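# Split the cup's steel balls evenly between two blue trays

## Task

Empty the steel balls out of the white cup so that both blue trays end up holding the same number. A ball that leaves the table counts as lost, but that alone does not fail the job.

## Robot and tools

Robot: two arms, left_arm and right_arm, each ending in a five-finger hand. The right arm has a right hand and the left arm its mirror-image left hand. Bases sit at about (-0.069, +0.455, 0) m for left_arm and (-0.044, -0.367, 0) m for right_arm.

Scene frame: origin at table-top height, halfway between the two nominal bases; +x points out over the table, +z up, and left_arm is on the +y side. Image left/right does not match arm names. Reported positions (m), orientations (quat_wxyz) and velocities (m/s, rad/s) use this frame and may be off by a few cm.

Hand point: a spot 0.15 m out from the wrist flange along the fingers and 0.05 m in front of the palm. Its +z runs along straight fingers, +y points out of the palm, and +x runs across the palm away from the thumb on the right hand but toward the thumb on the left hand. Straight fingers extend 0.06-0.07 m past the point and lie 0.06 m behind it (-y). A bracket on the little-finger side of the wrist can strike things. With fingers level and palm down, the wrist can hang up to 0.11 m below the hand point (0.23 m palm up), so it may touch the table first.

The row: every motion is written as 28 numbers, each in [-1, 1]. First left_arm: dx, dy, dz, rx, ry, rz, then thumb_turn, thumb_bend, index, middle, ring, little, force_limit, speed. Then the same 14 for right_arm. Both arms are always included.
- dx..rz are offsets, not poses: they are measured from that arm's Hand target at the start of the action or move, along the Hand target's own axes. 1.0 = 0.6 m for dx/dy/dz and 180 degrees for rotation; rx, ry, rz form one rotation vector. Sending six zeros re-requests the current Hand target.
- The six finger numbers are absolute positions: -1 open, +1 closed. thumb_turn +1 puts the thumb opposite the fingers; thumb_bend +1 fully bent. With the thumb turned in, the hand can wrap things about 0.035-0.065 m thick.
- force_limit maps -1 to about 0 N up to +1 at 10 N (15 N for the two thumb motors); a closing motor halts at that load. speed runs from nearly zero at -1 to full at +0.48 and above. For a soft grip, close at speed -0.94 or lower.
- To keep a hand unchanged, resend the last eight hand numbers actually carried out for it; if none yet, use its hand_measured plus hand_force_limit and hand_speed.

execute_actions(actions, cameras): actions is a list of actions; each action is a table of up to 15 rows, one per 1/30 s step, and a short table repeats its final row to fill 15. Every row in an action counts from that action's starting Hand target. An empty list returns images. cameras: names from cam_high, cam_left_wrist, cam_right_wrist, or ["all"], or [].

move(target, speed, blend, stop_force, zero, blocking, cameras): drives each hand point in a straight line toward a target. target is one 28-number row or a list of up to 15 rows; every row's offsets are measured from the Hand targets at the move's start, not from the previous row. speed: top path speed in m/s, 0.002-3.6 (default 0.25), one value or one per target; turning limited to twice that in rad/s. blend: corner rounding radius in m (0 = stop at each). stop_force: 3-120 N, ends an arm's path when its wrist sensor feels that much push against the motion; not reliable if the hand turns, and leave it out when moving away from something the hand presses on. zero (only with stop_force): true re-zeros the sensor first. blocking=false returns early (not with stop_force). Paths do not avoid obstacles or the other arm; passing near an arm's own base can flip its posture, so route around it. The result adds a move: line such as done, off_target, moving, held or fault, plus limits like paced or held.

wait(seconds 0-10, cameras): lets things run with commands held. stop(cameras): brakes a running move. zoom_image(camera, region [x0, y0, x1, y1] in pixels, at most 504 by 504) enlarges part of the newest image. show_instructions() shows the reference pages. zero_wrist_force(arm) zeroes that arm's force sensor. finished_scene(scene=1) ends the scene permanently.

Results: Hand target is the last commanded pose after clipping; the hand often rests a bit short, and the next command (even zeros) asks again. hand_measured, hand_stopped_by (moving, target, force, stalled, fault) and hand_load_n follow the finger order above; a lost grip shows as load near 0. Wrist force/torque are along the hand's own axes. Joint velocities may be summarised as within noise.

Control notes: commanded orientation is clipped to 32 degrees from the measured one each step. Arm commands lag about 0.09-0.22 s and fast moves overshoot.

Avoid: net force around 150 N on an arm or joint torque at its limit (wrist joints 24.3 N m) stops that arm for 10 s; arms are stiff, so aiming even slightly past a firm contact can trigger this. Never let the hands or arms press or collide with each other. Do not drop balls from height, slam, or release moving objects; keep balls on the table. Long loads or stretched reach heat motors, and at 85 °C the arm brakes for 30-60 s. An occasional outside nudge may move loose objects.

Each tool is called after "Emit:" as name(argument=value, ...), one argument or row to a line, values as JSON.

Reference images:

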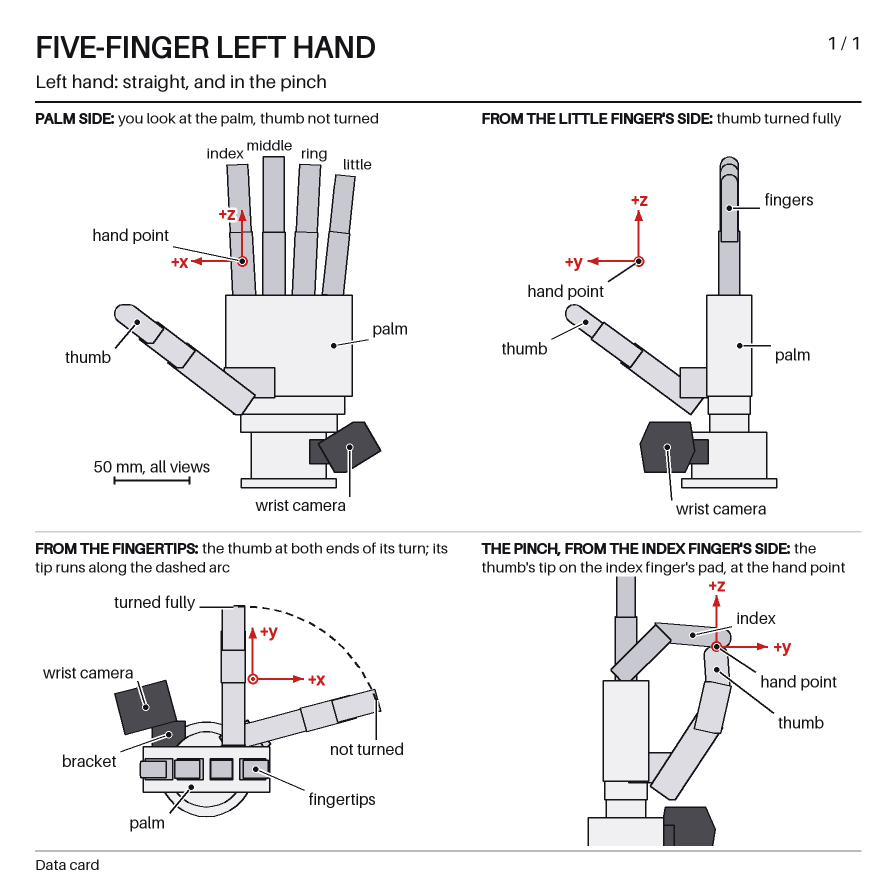

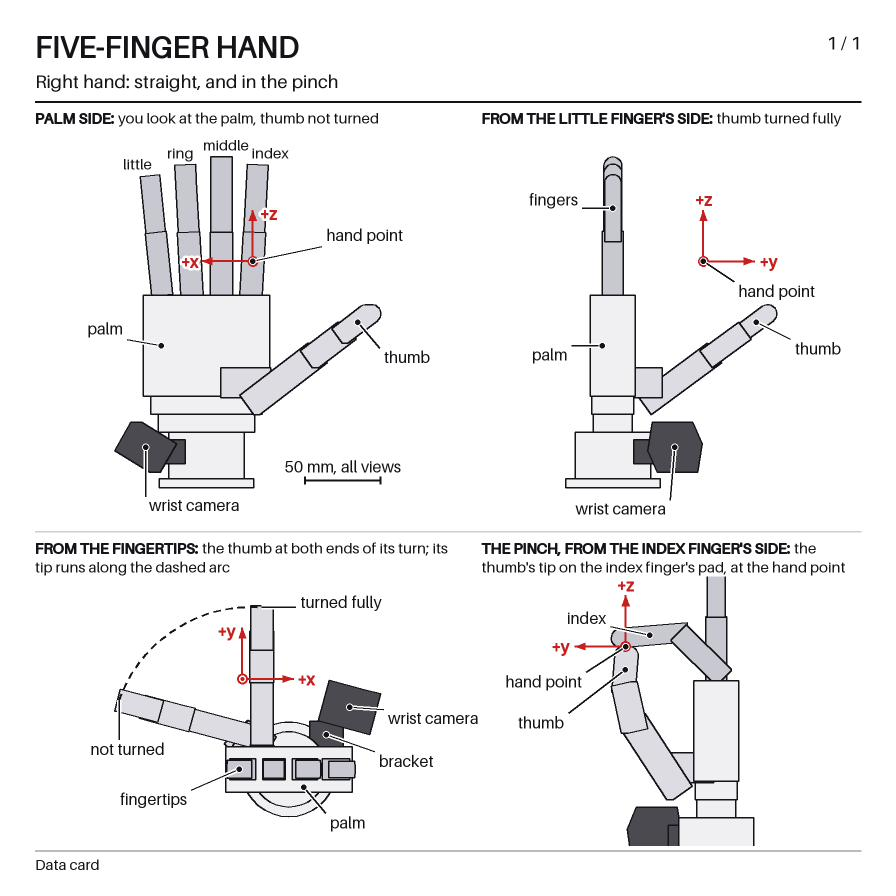

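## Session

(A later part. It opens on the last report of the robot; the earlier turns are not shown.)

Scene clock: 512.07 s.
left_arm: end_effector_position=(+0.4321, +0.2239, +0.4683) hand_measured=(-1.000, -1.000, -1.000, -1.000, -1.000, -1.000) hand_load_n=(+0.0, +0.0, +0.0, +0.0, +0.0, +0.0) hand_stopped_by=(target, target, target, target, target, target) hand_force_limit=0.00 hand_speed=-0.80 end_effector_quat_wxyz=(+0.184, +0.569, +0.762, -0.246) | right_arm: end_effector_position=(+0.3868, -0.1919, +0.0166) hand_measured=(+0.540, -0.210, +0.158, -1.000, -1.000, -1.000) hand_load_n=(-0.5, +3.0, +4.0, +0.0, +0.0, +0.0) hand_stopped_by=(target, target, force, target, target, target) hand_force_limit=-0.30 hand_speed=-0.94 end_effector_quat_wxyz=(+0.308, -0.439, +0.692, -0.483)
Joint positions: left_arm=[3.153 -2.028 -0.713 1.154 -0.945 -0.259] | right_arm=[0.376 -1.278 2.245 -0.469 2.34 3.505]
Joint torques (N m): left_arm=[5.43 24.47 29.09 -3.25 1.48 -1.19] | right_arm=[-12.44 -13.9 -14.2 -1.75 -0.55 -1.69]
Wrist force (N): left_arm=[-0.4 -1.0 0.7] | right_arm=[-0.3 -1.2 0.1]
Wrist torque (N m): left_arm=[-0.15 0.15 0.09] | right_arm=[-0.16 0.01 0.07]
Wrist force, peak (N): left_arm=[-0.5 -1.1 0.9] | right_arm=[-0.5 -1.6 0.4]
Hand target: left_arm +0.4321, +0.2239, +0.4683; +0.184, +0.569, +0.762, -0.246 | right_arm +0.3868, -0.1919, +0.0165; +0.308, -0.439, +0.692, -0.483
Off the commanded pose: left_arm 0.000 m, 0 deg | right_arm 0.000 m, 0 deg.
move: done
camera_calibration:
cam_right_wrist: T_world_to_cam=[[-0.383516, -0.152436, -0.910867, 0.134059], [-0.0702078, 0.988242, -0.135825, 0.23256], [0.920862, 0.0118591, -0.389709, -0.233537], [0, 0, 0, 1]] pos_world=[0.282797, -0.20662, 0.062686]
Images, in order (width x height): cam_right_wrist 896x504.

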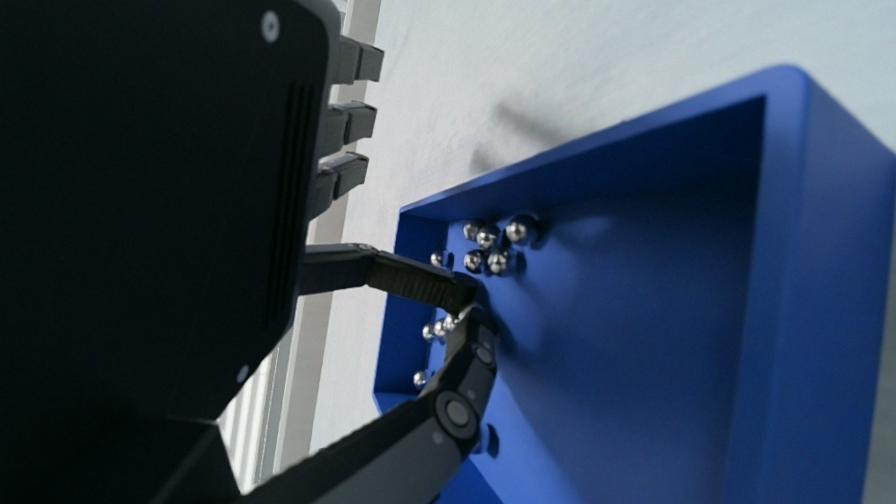

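Emit:
move(
  target=[
    [0,0,0,0,0,0,-1,-1,-1,-1,-1,-1,0,-0.8,0,-0.1567,-0.057,0,0,0,0.54,-0.21,0.5,-1,-1,-1,-0.3,-0.94],
    [0,0,0,0,0,0,-1,-1,-1,-1,-1,-1,0,-0.8,-0.2062,-0.023,-0.3045,0,0,0,0.54,-0.21,0.5,-1,-1,-1,-0.3,-0.94],
  ],
  speed=[0.1,0.2],
  blend=[0.02,0],
  cameras=["cam_right_wrist"],
)

Emit:
zoom_image(
  camera="cam_right_wrist",
  region=[400, 200, 640, 440],
)

Scene clock: 515.97 s.
left_arm: end_effector_position=(+0.4321, +0.2239, +0.4683) hand_measured=(-1.000, -1.000, -1.000, -1.000, -1.000, -1.000) hand_load_n=(+0.0, +0.0, +0.0, +0.0, +0.0, +0.0) hand_stopped_by=(target, target, target, target, target, target) hand_force_limit=0.00 hand_speed=-0.80 end_effector_quat_wxyz=(+0.184, +0.569, +0.762, -0.246) | right_arm: end_effector_position=(+0.2883, -0.0091, +0.0924) hand_measured=(+0.540, -0.210, +0.158, -1.000, -1.000, -1.000) hand_load_n=(-0.5, +3.0, +4.0, +0.0, +0.0, +0.0) hand_stopped_by=(target, target, force, target, target, target) hand_force_limit=-0.30 hand_speed=-0.94 end_effector_quat_wxyz=(+0.308, -0.439, +0.692, -0.483)
Joint positions: left_arm=[3.153 -2.028 -0.713 1.154 -0.945 -0.259] | right_arm=[0.954 -1.047 1.759 0.449 2.758 4.276]
Joint torques (N m): left_arm=[5.58 24.84 29.14 -3.45 1.5 -1.11] | right_arm=[5.26 -38.57 -10.96 2.97 0.54 1.5]
Wrist force (N): left_arm=[-0.5 -1.0 0.8] | right_arm=[-0.7 -1.4 0.5]
Wrist torque (N m): left_arm=[-0.17 0.15 0.09] | right_arm=[-0.18 0.08 0.01]
Wrist force, peak (N): left_arm=[-0.5 -1.3 0.9] | right_arm=[0.2 -2.5 1.3]
Hand target: left_arm +0.4321, +0.2239, +0.4683; +0.184, +0.569, +0.762, -0.246 | right_arm +0.2883, -0.0091, +0.0924; +0.308, -0.439, +0.692, -0.483
Off the commanded pose: left_arm 0.000 m, 0 deg | right_arm 0.000 m, 0 deg.
move: done
camera_calibration:
cam_right_wrist: T_world_to_cam=[[-0.383529, -0.152452, -0.910859, 0.193269], [-0.0701231, 0.988241, -0.135878, 0.0553935], [0.920863, 0.0117592, -0.389709, -0.115423], [0, 0, 0, 1]] pos_world=[0.184297, -0.0239205, 0.138586]
Images, in order (width x height): cam_right_wrist 896x504.

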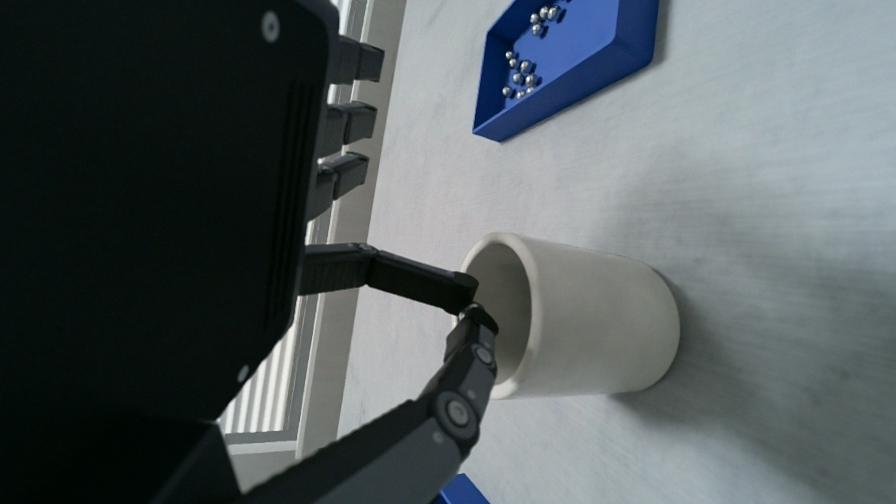

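Scaled by 2.100 from the camera's 896x504 image, which has a finer 1280x720 frame.

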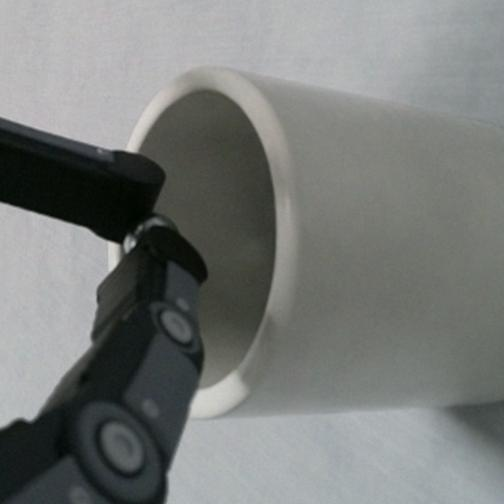

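Emit:
move(
  target=[0,0,0,0,0,0,-1,-1,-1,-1,-1,-1,0,-0.8,0,0,0,0,0,0,0.54,-0.21,0,-1,-1,-1,-0.6,-0.5],
)

Emit:
move(
  target=[
    [0,0,0,0,0,0,-1,-1,-1,-1,-1,-1,0,-0.8,0,-0.0313,-0.0114,0,0,0,0.54,-0.21,0,-1,-1,-1,-0.6,-0.5],
    [0,0,0,0,0,0,-1,-1,-1,-1,-1,-1,0,-0.8,0.21,-0.0704,0.2364,0,0,0,0.54,-0.21,0,-1,-1,-1,-0.6,-0.5],
  ],
  speed=[0.15,0.3],
  blend=[0.01,0],
  cameras=["cam_right_wrist"],
)

Emit:
zoom_image(
  camera="cam_right_wrist",
  region=[480, 180, 680, 380],
)

Emit:
zoom_image(
  camera="cam_right_wrist",
  region=[400, 200, 640, 440],
)

Scene clock: 518.23 s.
left_arm: end_effector_position=(+0.4321, +0.2239, +0.4683) hand_measured=(-1.000, -1.000, -1.000, -1.000, -1.000, -1.000) hand_load_n=(+0.0, +0.0, -0.5, +0.0, +0.0, +0.0) hand_stopped_by=(target, target, target, target, target, target) hand_force_limit=0.00 hand_speed=-0.80 end_effector_quat_wxyz=(+0.184, +0.569, +0.762, -0.246) | right_arm: end_effector_position=(+0.2883, -0.0091, +0.0924) hand_measured=(+0.540, -0.210, +0.000, -1.000, -1.000, -1.000) hand_load_n=(+0.0, +0.0, +0.0, +0.0, +0.0, +0.0) hand_stopped_by=(target, target, target, target, target, target) hand_force_limit=-0.60 hand_speed=-0.50 end_effector_quat_wxyz=(+0.308, -0.439, +0.692, -0.483)
Joint positions: left_arm=[3.153 -2.028 -0.713 1.154 -0.945 -0.259] | right_arm=[0.954 -1.047 1.759 0.45 2.758 4.276]
Joint torques (N m): left_arm=[6.67 23.9 28.91 -3.37 1.19 -1.19] | right_arm=[8.18 -26.99 -20.53 4.08 2.15 1.91]
Wrist force (N): left_arm=[-0.5 -1.0 0.6] | right_arm=[-0.8 -1.6 0.4]
Wrist torque (N m): left_arm=[-0.16 0.15 0.09] | right_arm=[-0.19 0.10 -0.01]
Wrist force, peak (N): left_arm=[-0.4 -1.2 0.8] | right_arm=[-0.8 -1.6 0.4]
Hand target: left_arm +0.4321, +0.2239, +0.4683; +0.184, +0.569, +0.762, -0.246 | right_arm +0.2883, -0.0091, +0.0924; +0.308, -0.439, +0.692, -0.483
Off the commanded pose: left_arm 0.000 m, 0 deg | right_arm 0.000 m, 0 deg.
move: done

Scene clock: 519.57 s.
left_arm: end_effector_position=(+0.4321, +0.2239, +0.4683) hand_measured=(-1.000, -1.000, -1.000, -1.000, -1.000, -1.000) hand_load_n=(+0.0, +0.0, +0.0, +0.0, +0.0, +0.0) hand_stopped_by=(target, target, target, target, target, target) hand_force_limit=0.00 hand_speed=-0.80 end_effector_quat_wxyz=(+0.184, +0.569, +0.762, -0.246) | right_arm: end_effector_position=(+0.3684, -0.1859, +0.0832) hand_measured=(+0.540, -0.210, +0.000, -1.000, -1.000, -1.000) hand_load_n=(+0.0, +0.5, +0.0, +0.0, +0.0, +0.0) hand_stopped_by=(target, target, target, target, target, target) hand_force_limit=-0.60 hand_speed=-0.50 end_effector_quat_wxyz=(+0.308, -0.439, +0.692, -0.483)
Joint positions: left_arm=[3.153 -2.028 -0.713 1.154 -0.945 -0.259] | right_arm=[0.42 -1.439 2.204 -0.245 2.378 3.535]
Joint torques (N m): left_arm=[5.08 24.61 29.89 -3.25 1.42 -1.21] | right_arm=[-10.23 -15.21 -10.05 -1.42 -0.77 -1.5]
Wrist force (N): left_arm=[-0.5 -1.1 0.8] | right_arm=[-0.7 -1.0 0.5]
Wrist torque (N m): left_arm=[-0.19 0.16 0.09] | right_arm=[-0.14 0.08 -0.07]
Wrist force, peak (N): left_arm=[-0.4 -1.3 0.9] | right_arm=[-1.7 -2.4 -1.2]
Hand target: left_arm +0.4321, +0.2239, +0.4683; +0.184, +0.569, +0.762, -0.246 | right_arm +0.3685, -0.1859, +0.0832; +0.308, -0.439, +0.692, -0.483
Off the commanded pose: left_arm 0.000 m, 0 deg | right_arm 0.000 m, 0 deg.
move: done
camera_calibration:
cam_right_wrist: T_world_to_cam=[[-0.383537, -0.152309, -0.910879, 0.188705], [-0.0700663, 0.988263, -0.135746, 0.234354], [0.920864, 0.0117583, -0.389707, -0.190692], [0, 0, 0, 1]] pos_world=[0.264398, -0.20062, 0.129386]
Images, in order (width x height): cam_right_wrist 896x504.

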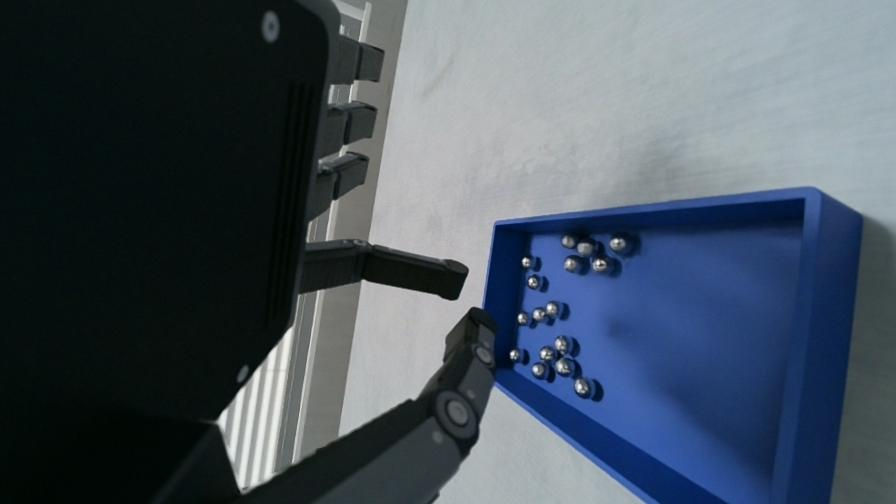

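Scaled by 2.520 from the camera's 896x504 image, which has a finer 1280x720 frame.

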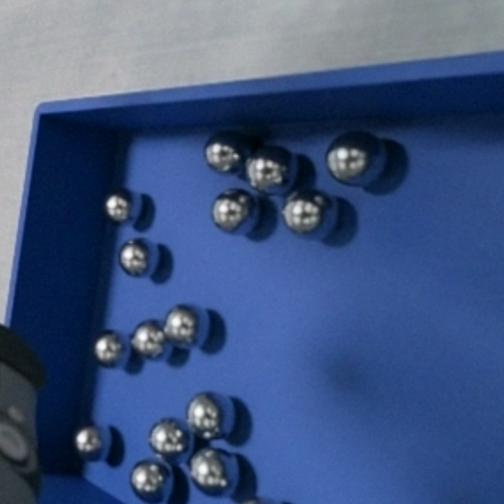

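Scaled by 2.100 from the camera's 896x504 image, which has a finer 1280x720 frame.

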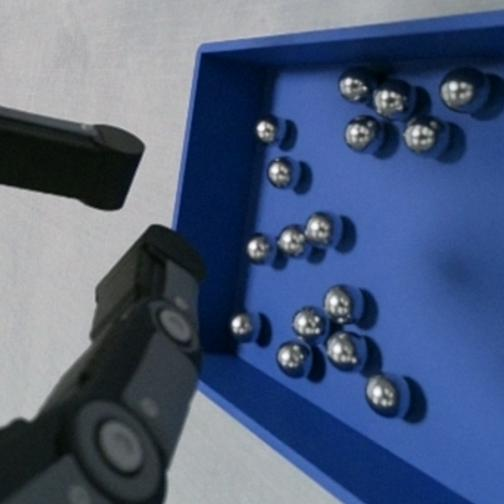

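Emit:
move(
  target=[0,0,0,0,0,0,-1,-1,-1,-1,-1,-1,0,-0.8,-0.0585,0.0448,-0.01,0,-0.235,-0.0855,0.54,-0.21,0.09,-1,-1,-1,-0.6,-0.5],
  speed=0.25,
  cameras=["cam_right_wrist"],
)

Emit:
zoom_image(
  camera="cam_right_wrist",
  region=[440, 160, 680, 400],
)

Scene clock: 542.33 s.
left_arm: end_effector_position=(+0.4321, +0.2239, +0.4683) hand_measured=(-1.000, -1.000, -1.000, -1.000, -1.000, -1.000) hand_load_n=(+0.0, +0.0, +0.0, +0.0, +0.0, +0.0) hand_stopped_by=(target, target, target, target, target, target) hand_force_limit=0.00 hand_speed=-0.80 end_effector_quat_wxyz=(+0.184, +0.569, +0.762, -0.246) | right_arm: end_effector_position=(+0.3700, -0.1478, +0.0600) hand_measured=(+0.540, -0.210, +0.090, -1.000, -1.000, -1.000) hand_load_n=(+0.0, +0.0, +0.0, +0.0, -0.5, -0.5) hand_stopped_by=(target, target, target, target, target, target) hand_force_limit=-0.60 hand_speed=-0.50 end_effector_quat_wxyz=(-0.470, +0.670, -0.471, +0.329)
Joint positions: left_arm=[3.153 -2.028 -0.713 1.154 -0.945 -0.259] | right_arm=[-0.095 -1.596 2.439 -0.462 1.174 2.991]
Joint torques (N m): left_arm=[5.29 25.29 29.25 -3.27 1.4 -1.09] | right_arm=[1.4 -23.64 -7.86 -2.55 -1.27 0.08]
Wrist force (N): left_arm=[-0.3 -1.2 0.7] | right_arm=[-0.6 -1.4 0.9]
Wrist torque (N m): left_arm=[-0.18 0.13 0.10] | right_arm=[-0.26 0.05 -0.09]
Wrist force, peak (N): left_arm=[-0.4 -1.2 0.9] | right_arm=[-1.2 -1.7 0.4]
Hand target: left_arm +0.4321, +0.2239, +0.4683; +0.184, +0.569, +0.762, -0.246 | right_arm +0.3699, -0.1478, +0.0600; -0.470, +0.670, -0.471, +0.329
Off the commanded pose: left_arm 0.000 m, 0 deg | right_arm 0.000 m, 0 deg.
move: done
camera_calibration:
cam_right_wrist: T_world_to_cam=[[-0.162443, -0.37795, -0.911464, 0.058878], [-0.748335, 0.64926, -0.135853, 0.394578], [0.643123, 0.660012, -0.388301, -0.00305229], [0, 0, 0, 1]] pos_world=[0.306804, -0.231916, 0.106085]
Images, in order (width x height): cam_right_wrist 896x504.

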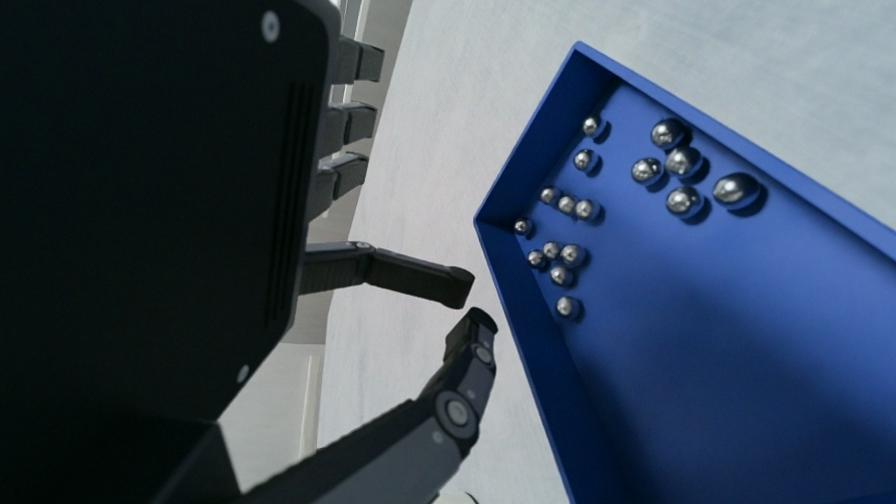

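Scaled by 2.100 from the camera's 896x504 image, which has a finer 1280x720 frame.

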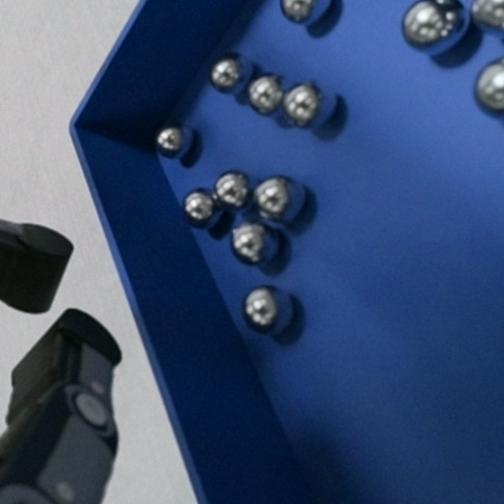

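Emit:
move(
  target=[
    [0,0,0,0,0,0,-1,-1,-1,-1,-1,-1,0,-0.8,0.0167,0.0372,-0.0533,0,0,0,0.54,-0.21,0.24,-1,-1,-1,-0.7,-0.8],
    [0,0,0,0,0,0,-1,-1,-1,-1,-1,-1,0,-0.8,0.0167,0.0878,-0.0348,0,0,0,0.54,-0.21,0.24,-1,-1,-1,-0.7,-0.8],
  ],
  speed=[0.15,0.06],
  cameras=["cam_right_wrist"],
)

Emit:
zoom_image(
  camera="cam_right_wrist",
  region=[400, 200, 640, 440],
)

Scene clock: 550.40 s.
left_arm: end_effector_position=(+0.4321, +0.2239, +0.4683) hand_measured=(-1.000, -1.000, -1.000, -1.000, -1.000, -1.000) hand_load_n=(+0.0, +0.0, +0.0, +0.0, +0.0, +0.0) hand_stopped_by=(target, target, target, target, target, target) hand_force_limit=0.00 hand_speed=-0.80 end_effector_quat_wxyz=(+0.184, +0.569, +0.762, -0.246) | right_arm: end_effector_position=(+0.3378, -0.1699, +0.0176) hand_measured=(+0.540, -0.210, +0.240, -1.000, -1.000, -1.000) hand_load_n=(+0.0, +0.0, +0.0, -0.5, +0.0, +0.0) hand_stopped_by=(target, target, target, target, target, target) hand_force_limit=-0.70 hand_speed=-0.80 end_effector_quat_wxyz=(-0.470, +0.670, -0.471, +0.329)
Joint positions: left_arm=[3.153 -2.028 -0.713 1.154 -0.945 -0.259] | right_arm=[-0.236 -1.563 2.593 -0.623 1.044 2.931]
Joint torques (N m): left_arm=[4.37 24.5 28.38 -3.11 1.27 -1.14] | right_arm=[6.04 -15.45 -17.71 0.47 0.84 1.94]
Wrist force (N): left_arm=[-0.4 -0.9 0.8] | right_arm=[-0.7 -1.8 0.2]
Wrist torque (N m): left_arm=[-0.16 0.15 0.08] | right_arm=[-0.26 0.10 -0.10]
Wrist force, peak (N): left_arm=[-0.4 -1.2 0.9] | right_arm=[-0.2 -6.1 0.5]
Hand target: left_arm +0.4321, +0.2239, +0.4683; +0.184, +0.569, +0.762, -0.246 | right_arm +0.3379, -0.1699, +0.0177; -0.470, +0.670, -0.471, +0.329
Off the commanded pose: left_arm 0.000 m, 0 deg | right_arm 0.000 m, 0 deg.
move: done
camera_calibration:
cam_right_wrist: T_world_to_cam=[[-0.162401, -0.377982, -0.911458, 0.00659111], [-0.748482, 0.649098, -0.135819, 0.379064], [0.642963, 0.660152, -0.388326, 0.0156914], [0, 0, 0, 1]] pos_world=[0.274704, -0.253917, 0.0635849]
Images, in order (width x height): cam_right_wrist 896x504.

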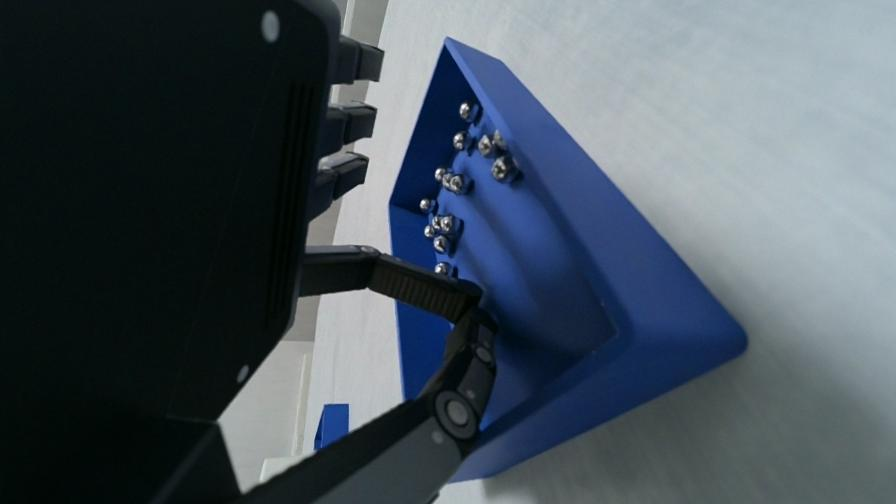

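Scaled by 2.100 from the camera's 896x504 image, which has a finer 1280x720 frame.

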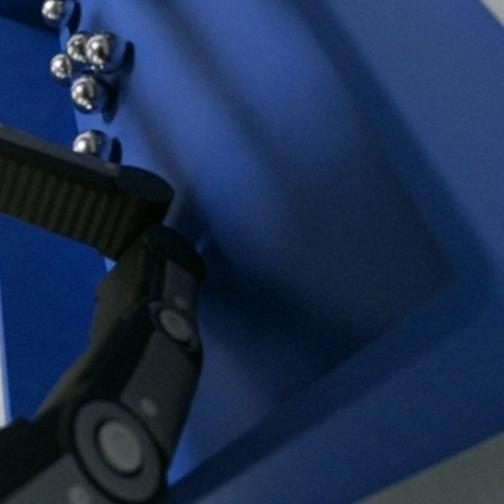

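Emit:
move(
  target=[0,0,0,0,0,0,-1,-1,-1,-1,-1,-1,0,-0.8,-0.0455,-0.0057,0.0155,0,0,0,0.54,-0.21,0.24,-1,-1,-1,-0.7,-0.8],
  speed=0.07,
  cameras=["cam_right_wrist"],
)

Emit:
move(
  target=[0,0,0,0,0,0,-1,-1,-1,-1,-1,-1,0,-0.8,0.0157,-0.0627,-0.0257,0,0,0,0.54,-0.21,0.24,-1,-1,-1,-0.7,-0.8],
  speed=0.1,
  cameras=["cam_right_wrist"],
)

Emit:
zoom_image(
  camera="cam_right_wrist",
  region=[440, 80, 760, 400],
)

Scene clock: 552.90 s.
left_arm: end_effector_position=(+0.4321, +0.2239, +0.4683) hand_measured=(-1.000, -1.000, -1.000, -1.000, -1.000, -1.000) hand_load_n=(+0.0, +0.0, +0.0, +0.0, +0.0, +0.0) hand_stopped_by=(target, target, target, target, target, target) hand_force_limit=0.00 hand_speed=-0.80 end_effector_quat_wxyz=(+0.184, +0.569, +0.762, -0.246) | right_arm: end_effector_position=(+0.3380, -0.1409, +0.0177) hand_measured=(+0.540, -0.210, +0.240, -1.000, -1.000, -1.000) hand_load_n=(+0.0, +0.0, +0.0, +0.0, +0.0, +0.0) hand_stopped_by=(target, target, target, target, target, target) hand_force_limit=-0.70 hand_speed=-0.80 end_effector_quat_wxyz=(-0.470, +0.670, -0.471, +0.329)
Joint positions: left_arm=[3.153 -2.028 -0.713 1.154 -0.945 -0.259] | right_arm=[-0.071 -1.533 2.555 -0.646 1.196 3.001]
Joint torques (N m): left_arm=[4.91 24.97 29.28 -3.2 1.34 -1.28] | right_arm=[1.57 -23.18 -2.04 2 0.6 -1.47]
Wrist force (N): left_arm=[-0.3 -0.9 0.7] | right_arm=[-0.6 -0.9 0.4]
Wrist torque (N m): left_arm=[-0.15 0.13 0.10] | right_arm=[-0.11 0.06 0.02]
Wrist force, peak (N): left_arm=[-0.5 -1.3 0.9] | right_arm=[-0.9 -1.8 0.4]
Hand target: left_arm +0.4321, +0.2239, +0.4683; +0.184, +0.569, +0.762, -0.246 | right_arm +0.3379, -0.1409, +0.0177; -0.470, +0.670, -0.471, +0.329
Off the commanded pose: left_arm 0.000 m, 0 deg | right_arm 0.000 m, 0 deg.
move: done
camera_calibration:
cam_right_wrist: T_world_to_cam=[[-0.162234, -0.377997, -0.911481, 0.0177029], [-0.748447, 0.649106, -0.135973, 0.360344], [0.643045, 0.660136, -0.388218, -0.00347353], [0, 0, 0, 1]] pos_world=[0.274804, -0.224917, 0.0637843]
Images, in order (width x height): cam_right_wrist 896x504.

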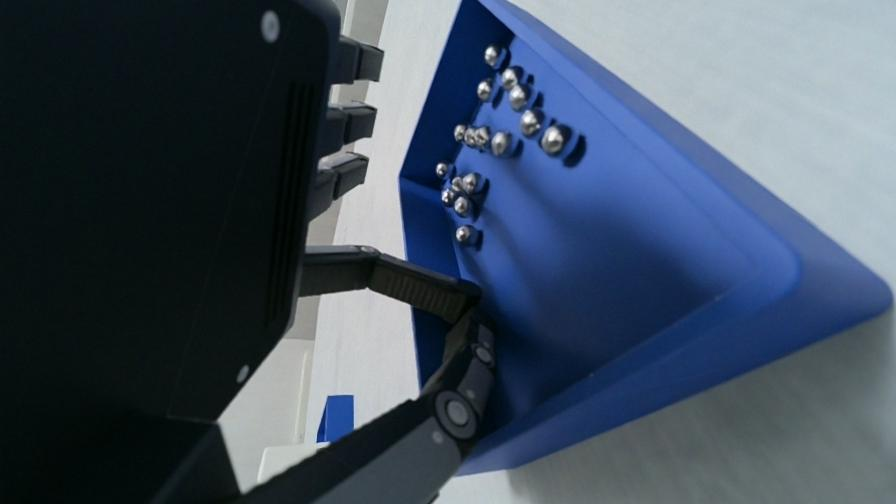

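Scene clock: 553.80 s.
left_arm: end_effector_position=(+0.4321, +0.2239, +0.4683) hand_measured=(-1.000, -1.000, -1.000, -1.000, -1.000, -1.000) hand_load_n=(+0.0, +0.0, +0.0, +0.0, +0.0, +0.0) hand_stopped_by=(target, target, target, target, target, target) hand_force_limit=0.00 hand_speed=-0.80 end_effector_quat_wxyz=(+0.184, +0.569, +0.762, -0.246) | right_arm: end_effector_position=(+0.3398, -0.1504, +0.0584) hand_measured=(+0.540, -0.210, +0.240, -1.000, -1.000, -1.000) hand_load_n=(+0.0, +0.5, +0.0, +0.0, +0.0, +0.0) hand_stopped_by=(target, target, target, target, target, target) hand_force_limit=-0.70 hand_speed=-0.80 end_effector_quat_wxyz=(-0.470, +0.670, -0.471, +0.329)
Joint positions: left_arm=[3.153 -2.028 -0.713 1.154 -0.945 -0.259] | right_arm=[-0.122 -1.675 2.517 -0.457 1.149 2.98]
Joint torques (N m): left_arm=[5.2 24.64 29.12 -3.07 1.25 -1.08] | right_arm=[10.44 -8.97 -5.73 0.63 1.18 2.21]
Wrist force (N): left_arm=[-0.5 -1.1 0.8] | right_arm=[-0.5 -1.5 0.3]
Wrist torque (N m): left_arm=[-0.18 0.16 0.09] | right_arm=[-0.24 0.05 0.03]
Wrist force, peak (N): left_arm=[-0.5 -1.1 0.8] | right_arm=[-0.2 -2.3 0.1]
Hand target: left_arm +0.4321, +0.2239, +0.4683; +0.184, +0.569, +0.762, -0.246 | right_arm +0.3397, -0.1504, +0.0584; -0.470, +0.670, -0.471, +0.329
Off the commanded pose: left_arm 0.000 m, 0 deg | right_arm 0.000 m, 0 deg.
move: done
camera_calibration:
cam_right_wrist: T_world_to_cam=[[-0.162016, -0.378085, -0.911484, 0.0512744], [-0.748337, 0.649172, -0.136261, 0.373384], [0.643228, 0.66002, -0.388112, 0.0174425], [0, 0, 0, 1]] pos_world=[0.276505, -0.234517, 0.104383]
Images, in order (width x height): cam_right_wrist 896x504.

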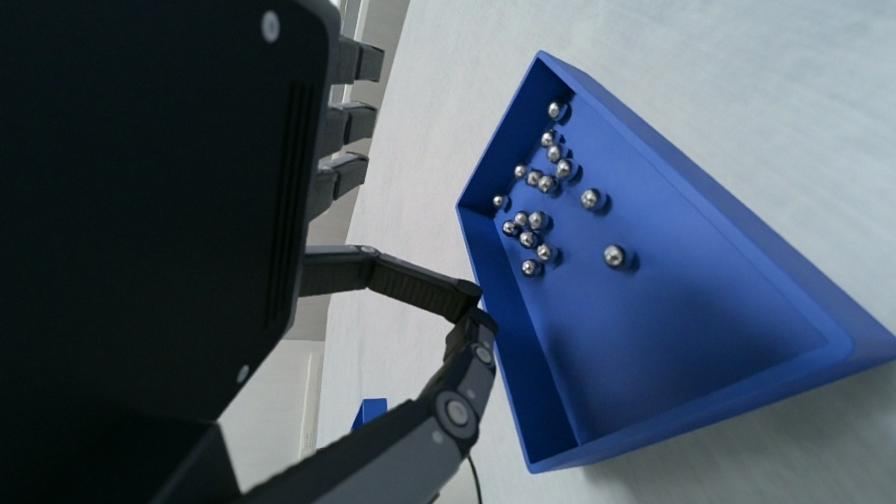

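Scaled by 1.575 from the camera's 896x504 image, which has a finer 1280x720 frame.

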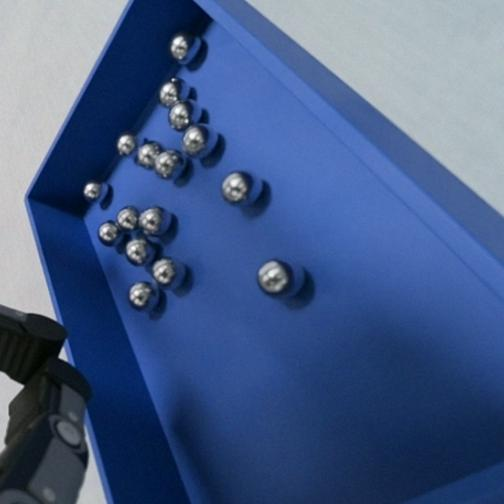

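Emit:
move(
  target=[0,0,0,0,0,0,-1,-1,-1,-1,-1,-1,0,-0.8,0.0758,-0.0132,0.004,0,0.3394,0.1235,0.54,-0.21,0.05,-1,-1,-1,-0.7,-0.5],
  speed=0.3,
  cameras=["cam_right_wrist"],
)

Emit:
zoom_image(
  camera="cam_right_wrist",
  region=[440, 160, 760, 480],
)

Scene clock: 561.10 s.
left_arm: end_effector_position=(+0.4321, +0.2239, +0.4683) hand_measured=(-1.000, -1.000, -1.000, -1.000, -1.000, -1.000) hand_load_n=(+0.5, +0.0, +0.0, +0.0, +0.0, +0.0) hand_stopped_by=(target, target, target, target, target, target) hand_force_limit=0.00 hand_speed=-0.80 end_effector_quat_wxyz=(+0.184, +0.569, +0.762, -0.246) | right_arm: end_effector_position=(+0.3598, -0.1914, +0.0648) hand_measured=(+0.540, -0.210, +0.050, -1.000, -1.000, -1.000) hand_load_n=(+0.0, +0.0, +0.0, +0.0, +0.0, -0.5) hand_stopped_by=(target, target, target, target, target, target) hand_force_limit=-0.70 hand_speed=-0.50 end_effector_quat_wxyz=(+0.219, -0.313, +0.758, -0.529)
Joint positions: left_arm=[3.153 -2.028 -0.713 1.154 -0.945 -0.259] | right_arm=[0.549 -1.133 1.964 0.211 2.732 4.146]
Joint torques (N m): left_arm=[4.76 25.51 29.75 -3.06 1.46 -1.09] | right_arm=[0.57 -33.95 -7.99 3.76 2.02 1.96]
Wrist force (N): left_arm=[-0.4 -0.9 0.8] | right_arm=[-0.5 -1.5 0.7]
Wrist torque (N m): left_arm=[-0.15 0.14 0.09] | right_arm=[-0.23 0.01 0.04]
Wrist force, peak (N): left_arm=[-0.5 -1.1 1.0] | right_arm=[-0.9 -1.4 1.2]
Hand target: left_arm +0.4321, +0.2239, +0.4683; +0.184, +0.569, +0.762, -0.246 | right_arm +0.3598, -0.1915, +0.0649; +0.219, -0.313, +0.758, -0.529
Off the commanded pose: left_arm 0.000 m, 0 deg | right_arm 0.000 m, 0 deg.
move: done
camera_calibration:
cam_right_wrist: T_world_to_cam=[[-0.41326, -0.0121337, -0.910532, 0.2053], [0.271754, 0.952703, -0.136036, 0.106924], [0.869118, -0.303659, -0.390416, -0.231528], [0, 0, 0, 1]] pos_world=[0.257011, -0.169681, 0.111086]
Images, in order (width x height): cam_right_wrist 896x504.

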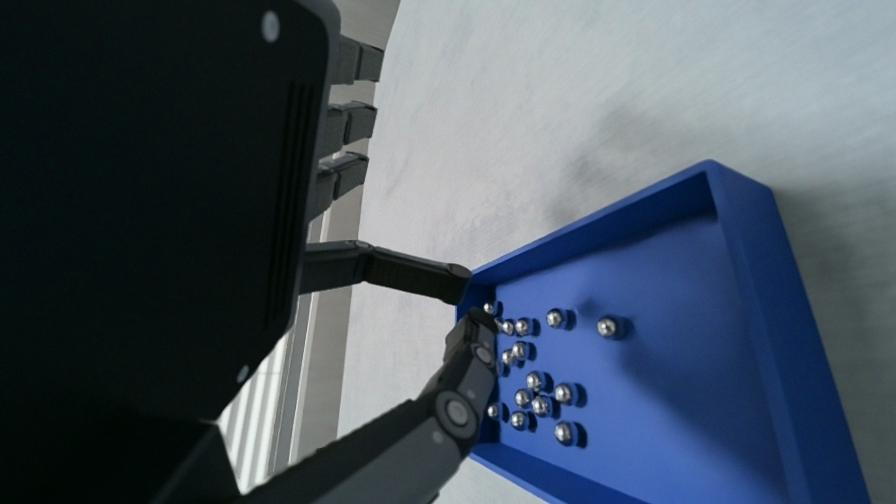

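Scaled by 1.575 from the camera's 896x504 image, which has a finer 1280x720 frame.

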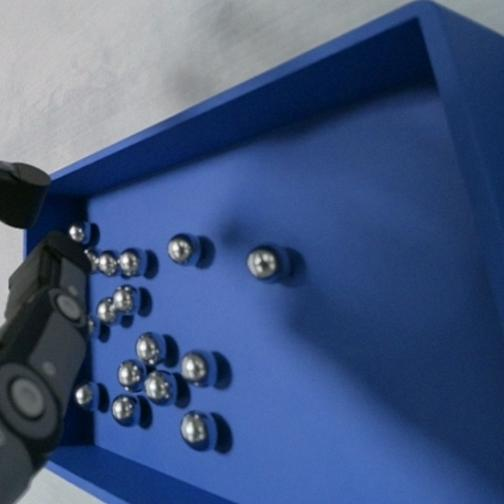

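Emit:
move(
  target=[0,0,0,0,0,0,-1,-1,-1,-1,-1,-1,0,-0.8,-0.0088,0.0572,0.0235,0,0,0,0.54,-0.21,0.05,-1,-1,-1,-0.7,-0.5],
  speed=0.1,
)

Emit:
move(
  target=[0,0,0,0,0,0,-1,-1,-1,-1,-1,-1,0,-0.8,0,0.0251,0.0091,0,0,0,0.54,-0.21,0.05,-1,-1,-1,-0.7,-0.5],
  speed=0.012,
  stop_force=4,
  cameras=["cam_right_wrist"],
)

Emit:
zoom_image(
  camera="cam_right_wrist",
  region=[400, 200, 600, 360],
)

Scene clock: 565.40 s.
left_arm: end_effector_position=(+0.4321, +0.2239, +0.4683) hand_measured=(-1.000, -1.000, -1.000, -1.000, -1.000, -1.000) hand_load_n=(+0.0, +0.0, +0.0, +0.0, +0.0, +0.0) hand_stopped_by=(target, target, target, target, target, target) hand_force_limit=0.00 hand_speed=-0.80 end_effector_quat_wxyz=(+0.184, +0.569, +0.762, -0.246) | right_arm: end_effector_position=(+0.3645, -0.1888, +0.0278) hand_measured=(+0.540, -0.210, +0.050, -1.000, -1.000, -1.000) hand_load_n=(+0.0, +0.0, +0.0, -0.5, -0.5, +0.0) hand_stopped_by=(target, target, target, target, target, target) hand_force_limit=-0.70 hand_speed=-0.50 end_effector_quat_wxyz=(+0.219, -0.313, +0.758, -0.529)
Joint positions: left_arm=[3.153 -2.028 -0.713 1.154 -0.945 -0.259] | right_arm=[0.548 -1.052 1.967 0.126 2.732 4.145]
Joint torques (N m): left_arm=[5.01 25.05 28.63 -3.08 1.36 -1.27] | right_arm=[-11.46 -42.18 -18.65 3.72 0.03 -1.13]
Wrist force (N): left_arm=[-0.4 -1.2 1.0] | right_arm=[-0.7 -1.3 0.4]
Wrist torque (N m): left_arm=[-0.20 0.15 0.10] | right_arm=[-0.18 0.08 0.02]
Wrist force, peak (N): left_arm=[-0.4 -1.4 0.9] | right_arm=[-0.6 -2.5 0.4]
Hand target: left_arm +0.4321, +0.2239, +0.4683; +0.184, +0.569, +0.762, -0.246 | right_arm +0.3646, -0.1887, +0.0278; +0.219, -0.313, +0.758, -0.529
Off the commanded pose: left_arm 0.000 m, 0 deg | right_arm 0.000 m, 0 deg.
move: done

Scene clock: 567.60 s.
left_arm: end_effector_position=(+0.4321, +0.2239, +0.4683) hand_measured=(-1.000, -1.000, -1.000, -1.000, -1.000, -1.000) hand_load_n=(+0.0, +0.0, +0.0, +0.0, +0.0, +0.5) hand_stopped_by=(target, target, target, target, target, target) hand_force_limit=0.00 hand_speed=-0.80 end_effector_quat_wxyz=(+0.184, +0.569, +0.762, -0.246) | right_arm: end_effector_position=(+0.3646, -0.1887, +0.0149) hand_measured=(+0.540, -0.210, +0.050, -1.000, -1.000, -1.000) hand_load_n=(+0.0, -0.5, +0.0, +0.0, +0.0, +0.0) hand_stopped_by=(target, target, target, target, target, target) hand_force_limit=-0.70 hand_speed=-0.50 end_effector_quat_wxyz=(+0.219, -0.312, +0.758, -0.529)
Joint positions: left_arm=[3.153 -2.028 -0.713 1.154 -0.945 -0.259] | right_arm=[0.548 -1.025 1.971 0.095 2.732 4.145]
Joint torques (N m): left_arm=[4.34 24.89 29.12 -3.16 1.32 -1.17] | right_arm=[3.41 -41.25 -16.74 3.74 -0.47 0.05]
Wrist force (N): left_arm=[-0.3 -1.1 0.7] | right_arm=[-1.0 -5.8 -1.6]
Wrist torque (N m): left_arm=[-0.17 0.12 0.11] | right_arm=[-0.25 0.06 -0.03]
Wrist force, peak (N): left_arm=[-0.3 -1.2 0.9] | right_arm=[-0.5 -15.4 -5.7]
Hand target: left_arm +0.4321, +0.2239, +0.4683; +0.184, +0.569, +0.762, -0.246 | right_arm +0.3646, -0.1887, +0.0149; +0.219, -0.312, +0.758, -0.529 (not the last commanded pose)
Off the commanded pose: left_arm 0.000 m, 0 deg | right_arm 0.003 m, 0 deg.
move: contact (right_arm)
camera_calibration:
cam_right_wrist: T_world_to_cam=[[-0.413185, -0.0121707, -0.910566, 0.161858], [0.271927, 0.952641, -0.136125, 0.0962089], [0.869099, -0.303852, -0.390308, -0.254397], [0, 0, 0, 1]] pos_world=[0.261811, -0.166982, 0.0611855]
Images, in order (width x height): cam_right_wrist 896x504.

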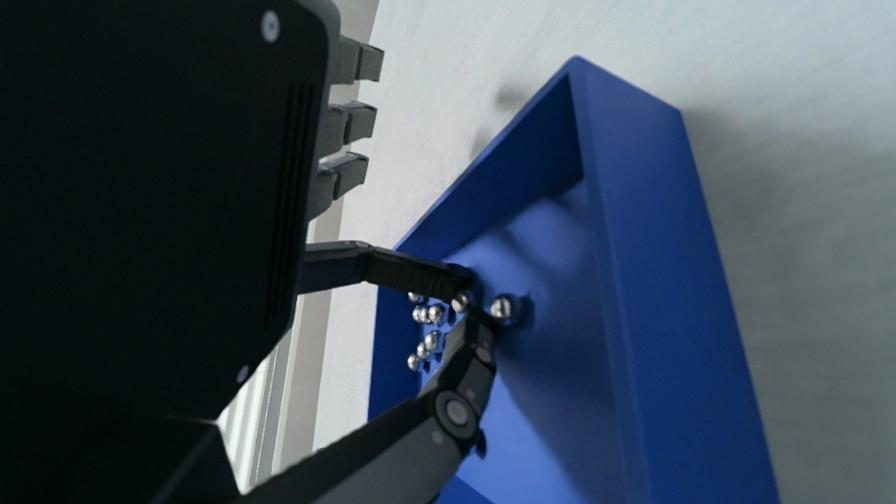

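Scaled by 2.520 from the camera's 896x504 image, which has a finer 1280x720 frame.

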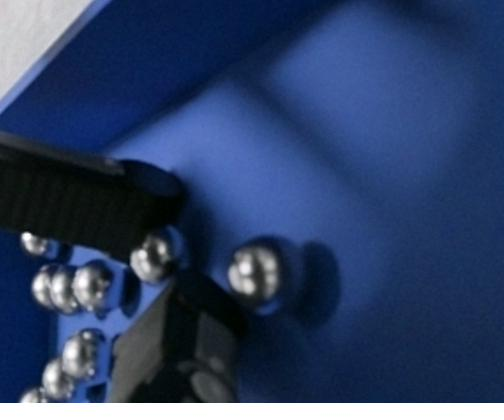

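Emit:
move(
  target=[0,0,0,0,0,0,-1,-1,-1,-1,-1,-1,0,-0.8, 0,-0.0026,-0.0009,0,0,0,0.54,-0.21,0.05,-1,-1,-1,-0.7,-0.5],
  speed=0.02,
)

Emit:
move(
  target=[0,0,0,0,0,0,-1,-1,-1,-1,-1,-1,0,-0.8, 0,0,0,0,0,0,0.54,-0.21,0.5,-1,-1,-1,-0.3,-0.94],
  cameras=["cam_right_wrist"],
)

Scene clock: 573.13 s.
left_arm: end_effector_position=(+0.4321, +0.2239, +0.4683) hand_measured=(-1.000, -1.000, -1.000, -1.000, -1.000, -1.000) hand_load_n=(+0.0, +0.0, +0.0, +0.0, +0.0, +0.0) hand_stopped_by=(target, target, target, target, target, target) hand_force_limit=0.00 hand_speed=-0.80 end_effector_quat_wxyz=(+0.184, +0.569, +0.762, -0.246) | right_arm: end_effector_position=(+0.3646, -0.1887, +0.0166) hand_measured=(+0.540, -0.210, +0.050, -1.000, -1.000, -1.000) hand_load_n=(+0.0, +0.0, +0.0, +0.0, +0.0, +0.0) hand_stopped_by=(target, target, target, target, target, target) hand_force_limit=-0.70 hand_speed=-0.50 end_effector_quat_wxyz=(+0.219, -0.312, +0.758, -0.529)
Joint positions: left_arm=[3.153 -2.028 -0.713 1.154 -0.945 -0.259] | right_arm=[0.548 -1.029 1.97 0.099 2.732 4.145]
Joint torques (N m): left_arm=[5.3 23.65 30.13 -3.03 1.17 -1.02] | right_arm=[-12.41 -37.64 -17.66 3.05 -0.11 -1.72]
Wrist force (N): left_arm=[-0.3 -1.0 0.8] | right_arm=[-0.3 -1.0 0.4]
Wrist torque (N m): left_arm=[-0.17 0.13 0.10] | right_arm=[-0.13 0.00 0.04]
Wrist force, peak (N): left_arm=[-0.5 -1.3 0.8] | right_arm=[-1.0 -5.6 -1.4]
Hand target: left_arm +0.4321, +0.2239, +0.4683; +0.184, +0.569, +0.762, -0.246 | right_arm +0.3646, -0.1887, +0.0166; +0.219, -0.312, +0.758, -0.529
Off the commanded pose: left_arm 0.000 m, 0 deg | right_arm 0.000 m, 0 deg.
move: done

Scene clock: 574.07 s.
left_arm: end_effector_position=(+0.4321, +0.2239, +0.4683) hand_measured=(-1.000, -1.000, -1.000, -1.000, -1.000, -1.000) hand_load_n=(+0.0, +0.0, +0.0, +0.5, +0.0, +0.0) hand_stopped_by=(target, target, target, target, target, target) hand_force_limit=0.00 hand_speed=-0.80 end_effector_quat_wxyz=(+0.184, +0.569, +0.762, -0.246) | right_arm: end_effector_position=(+0.3646, -0.1887, +0.0166) hand_measured=(+0.540, -0.210, +0.162, -1.000, -1.000, -1.000) hand_load_n=(-0.5, +4.0, +5.0, +0.0, +0.0, +0.0) hand_stopped_by=(target, target, force, target, target, target) hand_force_limit=-0.30 hand_speed=-0.94 end_effector_quat_wxyz=(+0.219, -0.312, +0.758, -0.529)
Joint positions: left_arm=[3.153 -2.028 -0.713 1.154 -0.945 -0.259] | right_arm=[0.548 -1.029 1.97 0.099 2.732 4.145]
Joint torques (N m): left_arm=[4.48 24.51 29.62 -3.18 1.16 -1.05] | right_arm=[-12.08 -21.32 -15.01 -0.51 0.03 -0.94]
Wrist force (N): left_arm=[-0.2 -1.1 0.7] | right_arm=[-0.5 -1.4 0.6]
Wrist torque (N m): left_arm=[-0.17 0.12 0.10] | right_arm=[-0.20 0.03 0.02]
Wrist force, peak (N): left_arm=[-0.5 -1.3 1.1] | right_arm=[-0.7 -1.7 0.3]
Hand target: left_arm +0.4321, +0.2239, +0.4683; +0.184, +0.569, +0.762, -0.246 | right_arm +0.3646, -0.1887, +0.0166; +0.219, -0.312, +0.758, -0.529
Off the commanded pose: left_arm 0.000 m, 0 deg | right_arm 0.000 m, 0 deg.
move: done
camera_calibration:
cam_right_wrist: T_world_to_cam=[[-0.413185, -0.0121707, -0.910566, 0.163406], [0.271927, 0.952641, -0.136125, 0.0964403], [0.869099, -0.303852, -0.390308, -0.253733], [0, 0, 0, 1]] pos_world=[0.261811, -0.166982, 0.0628855]
Images, in order (width x height): cam_right_wrist 896x504.

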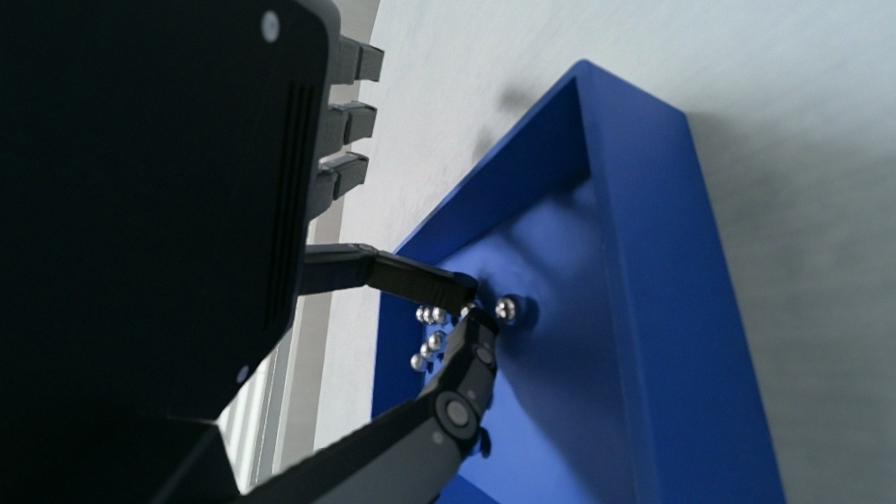

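Emit:
move(
  target=[0,0,0,0,0,0,-1,-1,-1,-1,-1,-1,0,-0.8, 0,-0.1567,-0.057,0,0,0,0.54,-0.21,0.5,-1,-1,-1,-0.3,-0.94],
  speed=0.1,
  cameras=["cam_right_wrist"],
)

Scene clock: 576.13 s.
left_arm: end_effector_position=(+0.4321, +0.2239, +0.4683) hand_measured=(-1.000, -1.000, -1.000, -1.000, -1.000, -1.000) hand_load_n=(+0.0, +0.0, +0.0, +0.0, +0.0, +0.0) hand_stopped_by=(target, target, target, target, target, target) hand_force_limit=0.00 hand_speed=-0.80 end_effector_quat_wxyz=(+0.184, +0.569, +0.762, -0.246) | right_arm: end_effector_position=(+0.3647, -0.1889, +0.1166) hand_measured=(+0.540, -0.210, +0.162, -1.000, -1.000, -1.000) hand_load_n=(+0.0, +3.5, +5.0, +0.0, +0.0, +0.0) hand_stopped_by=(target, target, force, target, target, target) hand_force_limit=-0.30 hand_speed=-0.94 end_effector_quat_wxyz=(+0.219, -0.312, +0.758, -0.529)
Joint positions: left_arm=[3.153 -2.028 -0.713 1.154 -0.945 -0.259] | right_arm=[0.547 -1.214 1.908 0.345 2.731 4.144]
Joint torques (N m): left_arm=[4.49 24.36 28.61 -3.07 1.23 -1.13] | right_arm=[-2.71 -22.67 -4.81 0.39 1.12 1.6]
Wrist force (N): left_arm=[-0.5 -1.0 0.8] | right_arm=[-0.8 -1.3 0.8]
Wrist torque (N m): left_arm=[-0.17 0.16 0.09] | right_arm=[-0.22 0.07 -0.07]
Wrist force, peak (N): left_arm=[-0.5 -1.2 0.8] | right_arm=[-0.5 -2.4 0.1]
Hand target: left_arm +0.4321, +0.2239, +0.4683; +0.184, +0.569, +0.762, -0.246 | right_arm +0.3646, -0.1889, +0.1166; +0.219, -0.312, +0.758, -0.529
Off the commanded pose: left_arm 0.000 m, 0 deg | right_arm 0.000 m, 0 deg.
move: done
camera_calibration:
cam_right_wrist: T_world_to_cam=[[-0.413043, -0.0119876, -0.910632, 0.254506], [0.272033, 0.952639, -0.135929, 0.110156], [0.869134, -0.303866, -0.39022, -0.214876], [0, 0, 0, 1]] pos_world=[0.261912, -0.167181, 0.162886]
Images, in order (width x height): cam_right_wrist 896x504.

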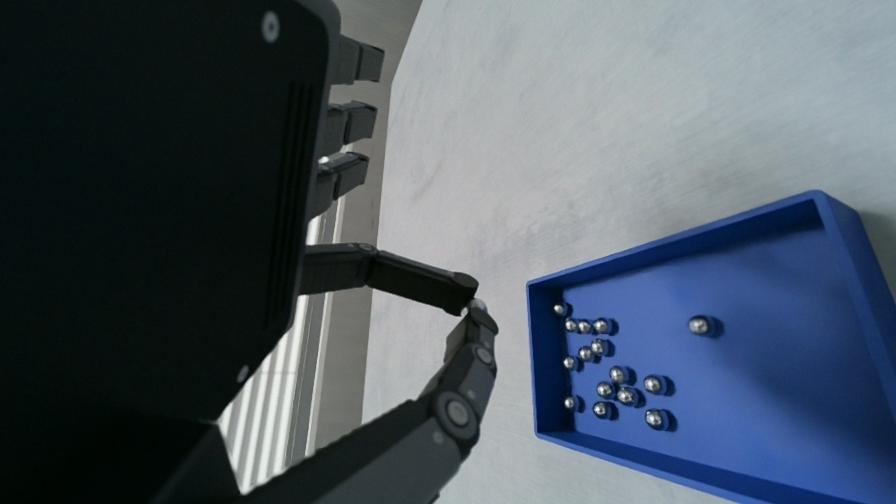

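Emit:
zoom_image(
  camera="cam_right_wrist",
  region=[520, 280, 740, 450],
)

Scaled by 2.291 from the camera's 896x504 image, which has a finer 1280x720 frame.

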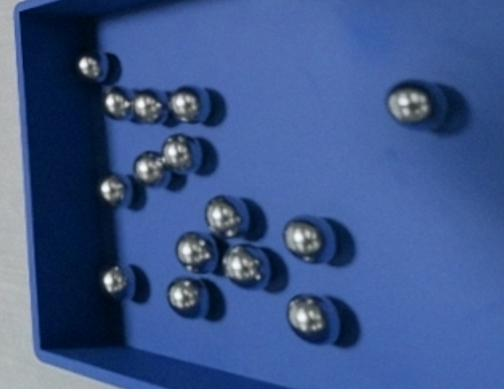

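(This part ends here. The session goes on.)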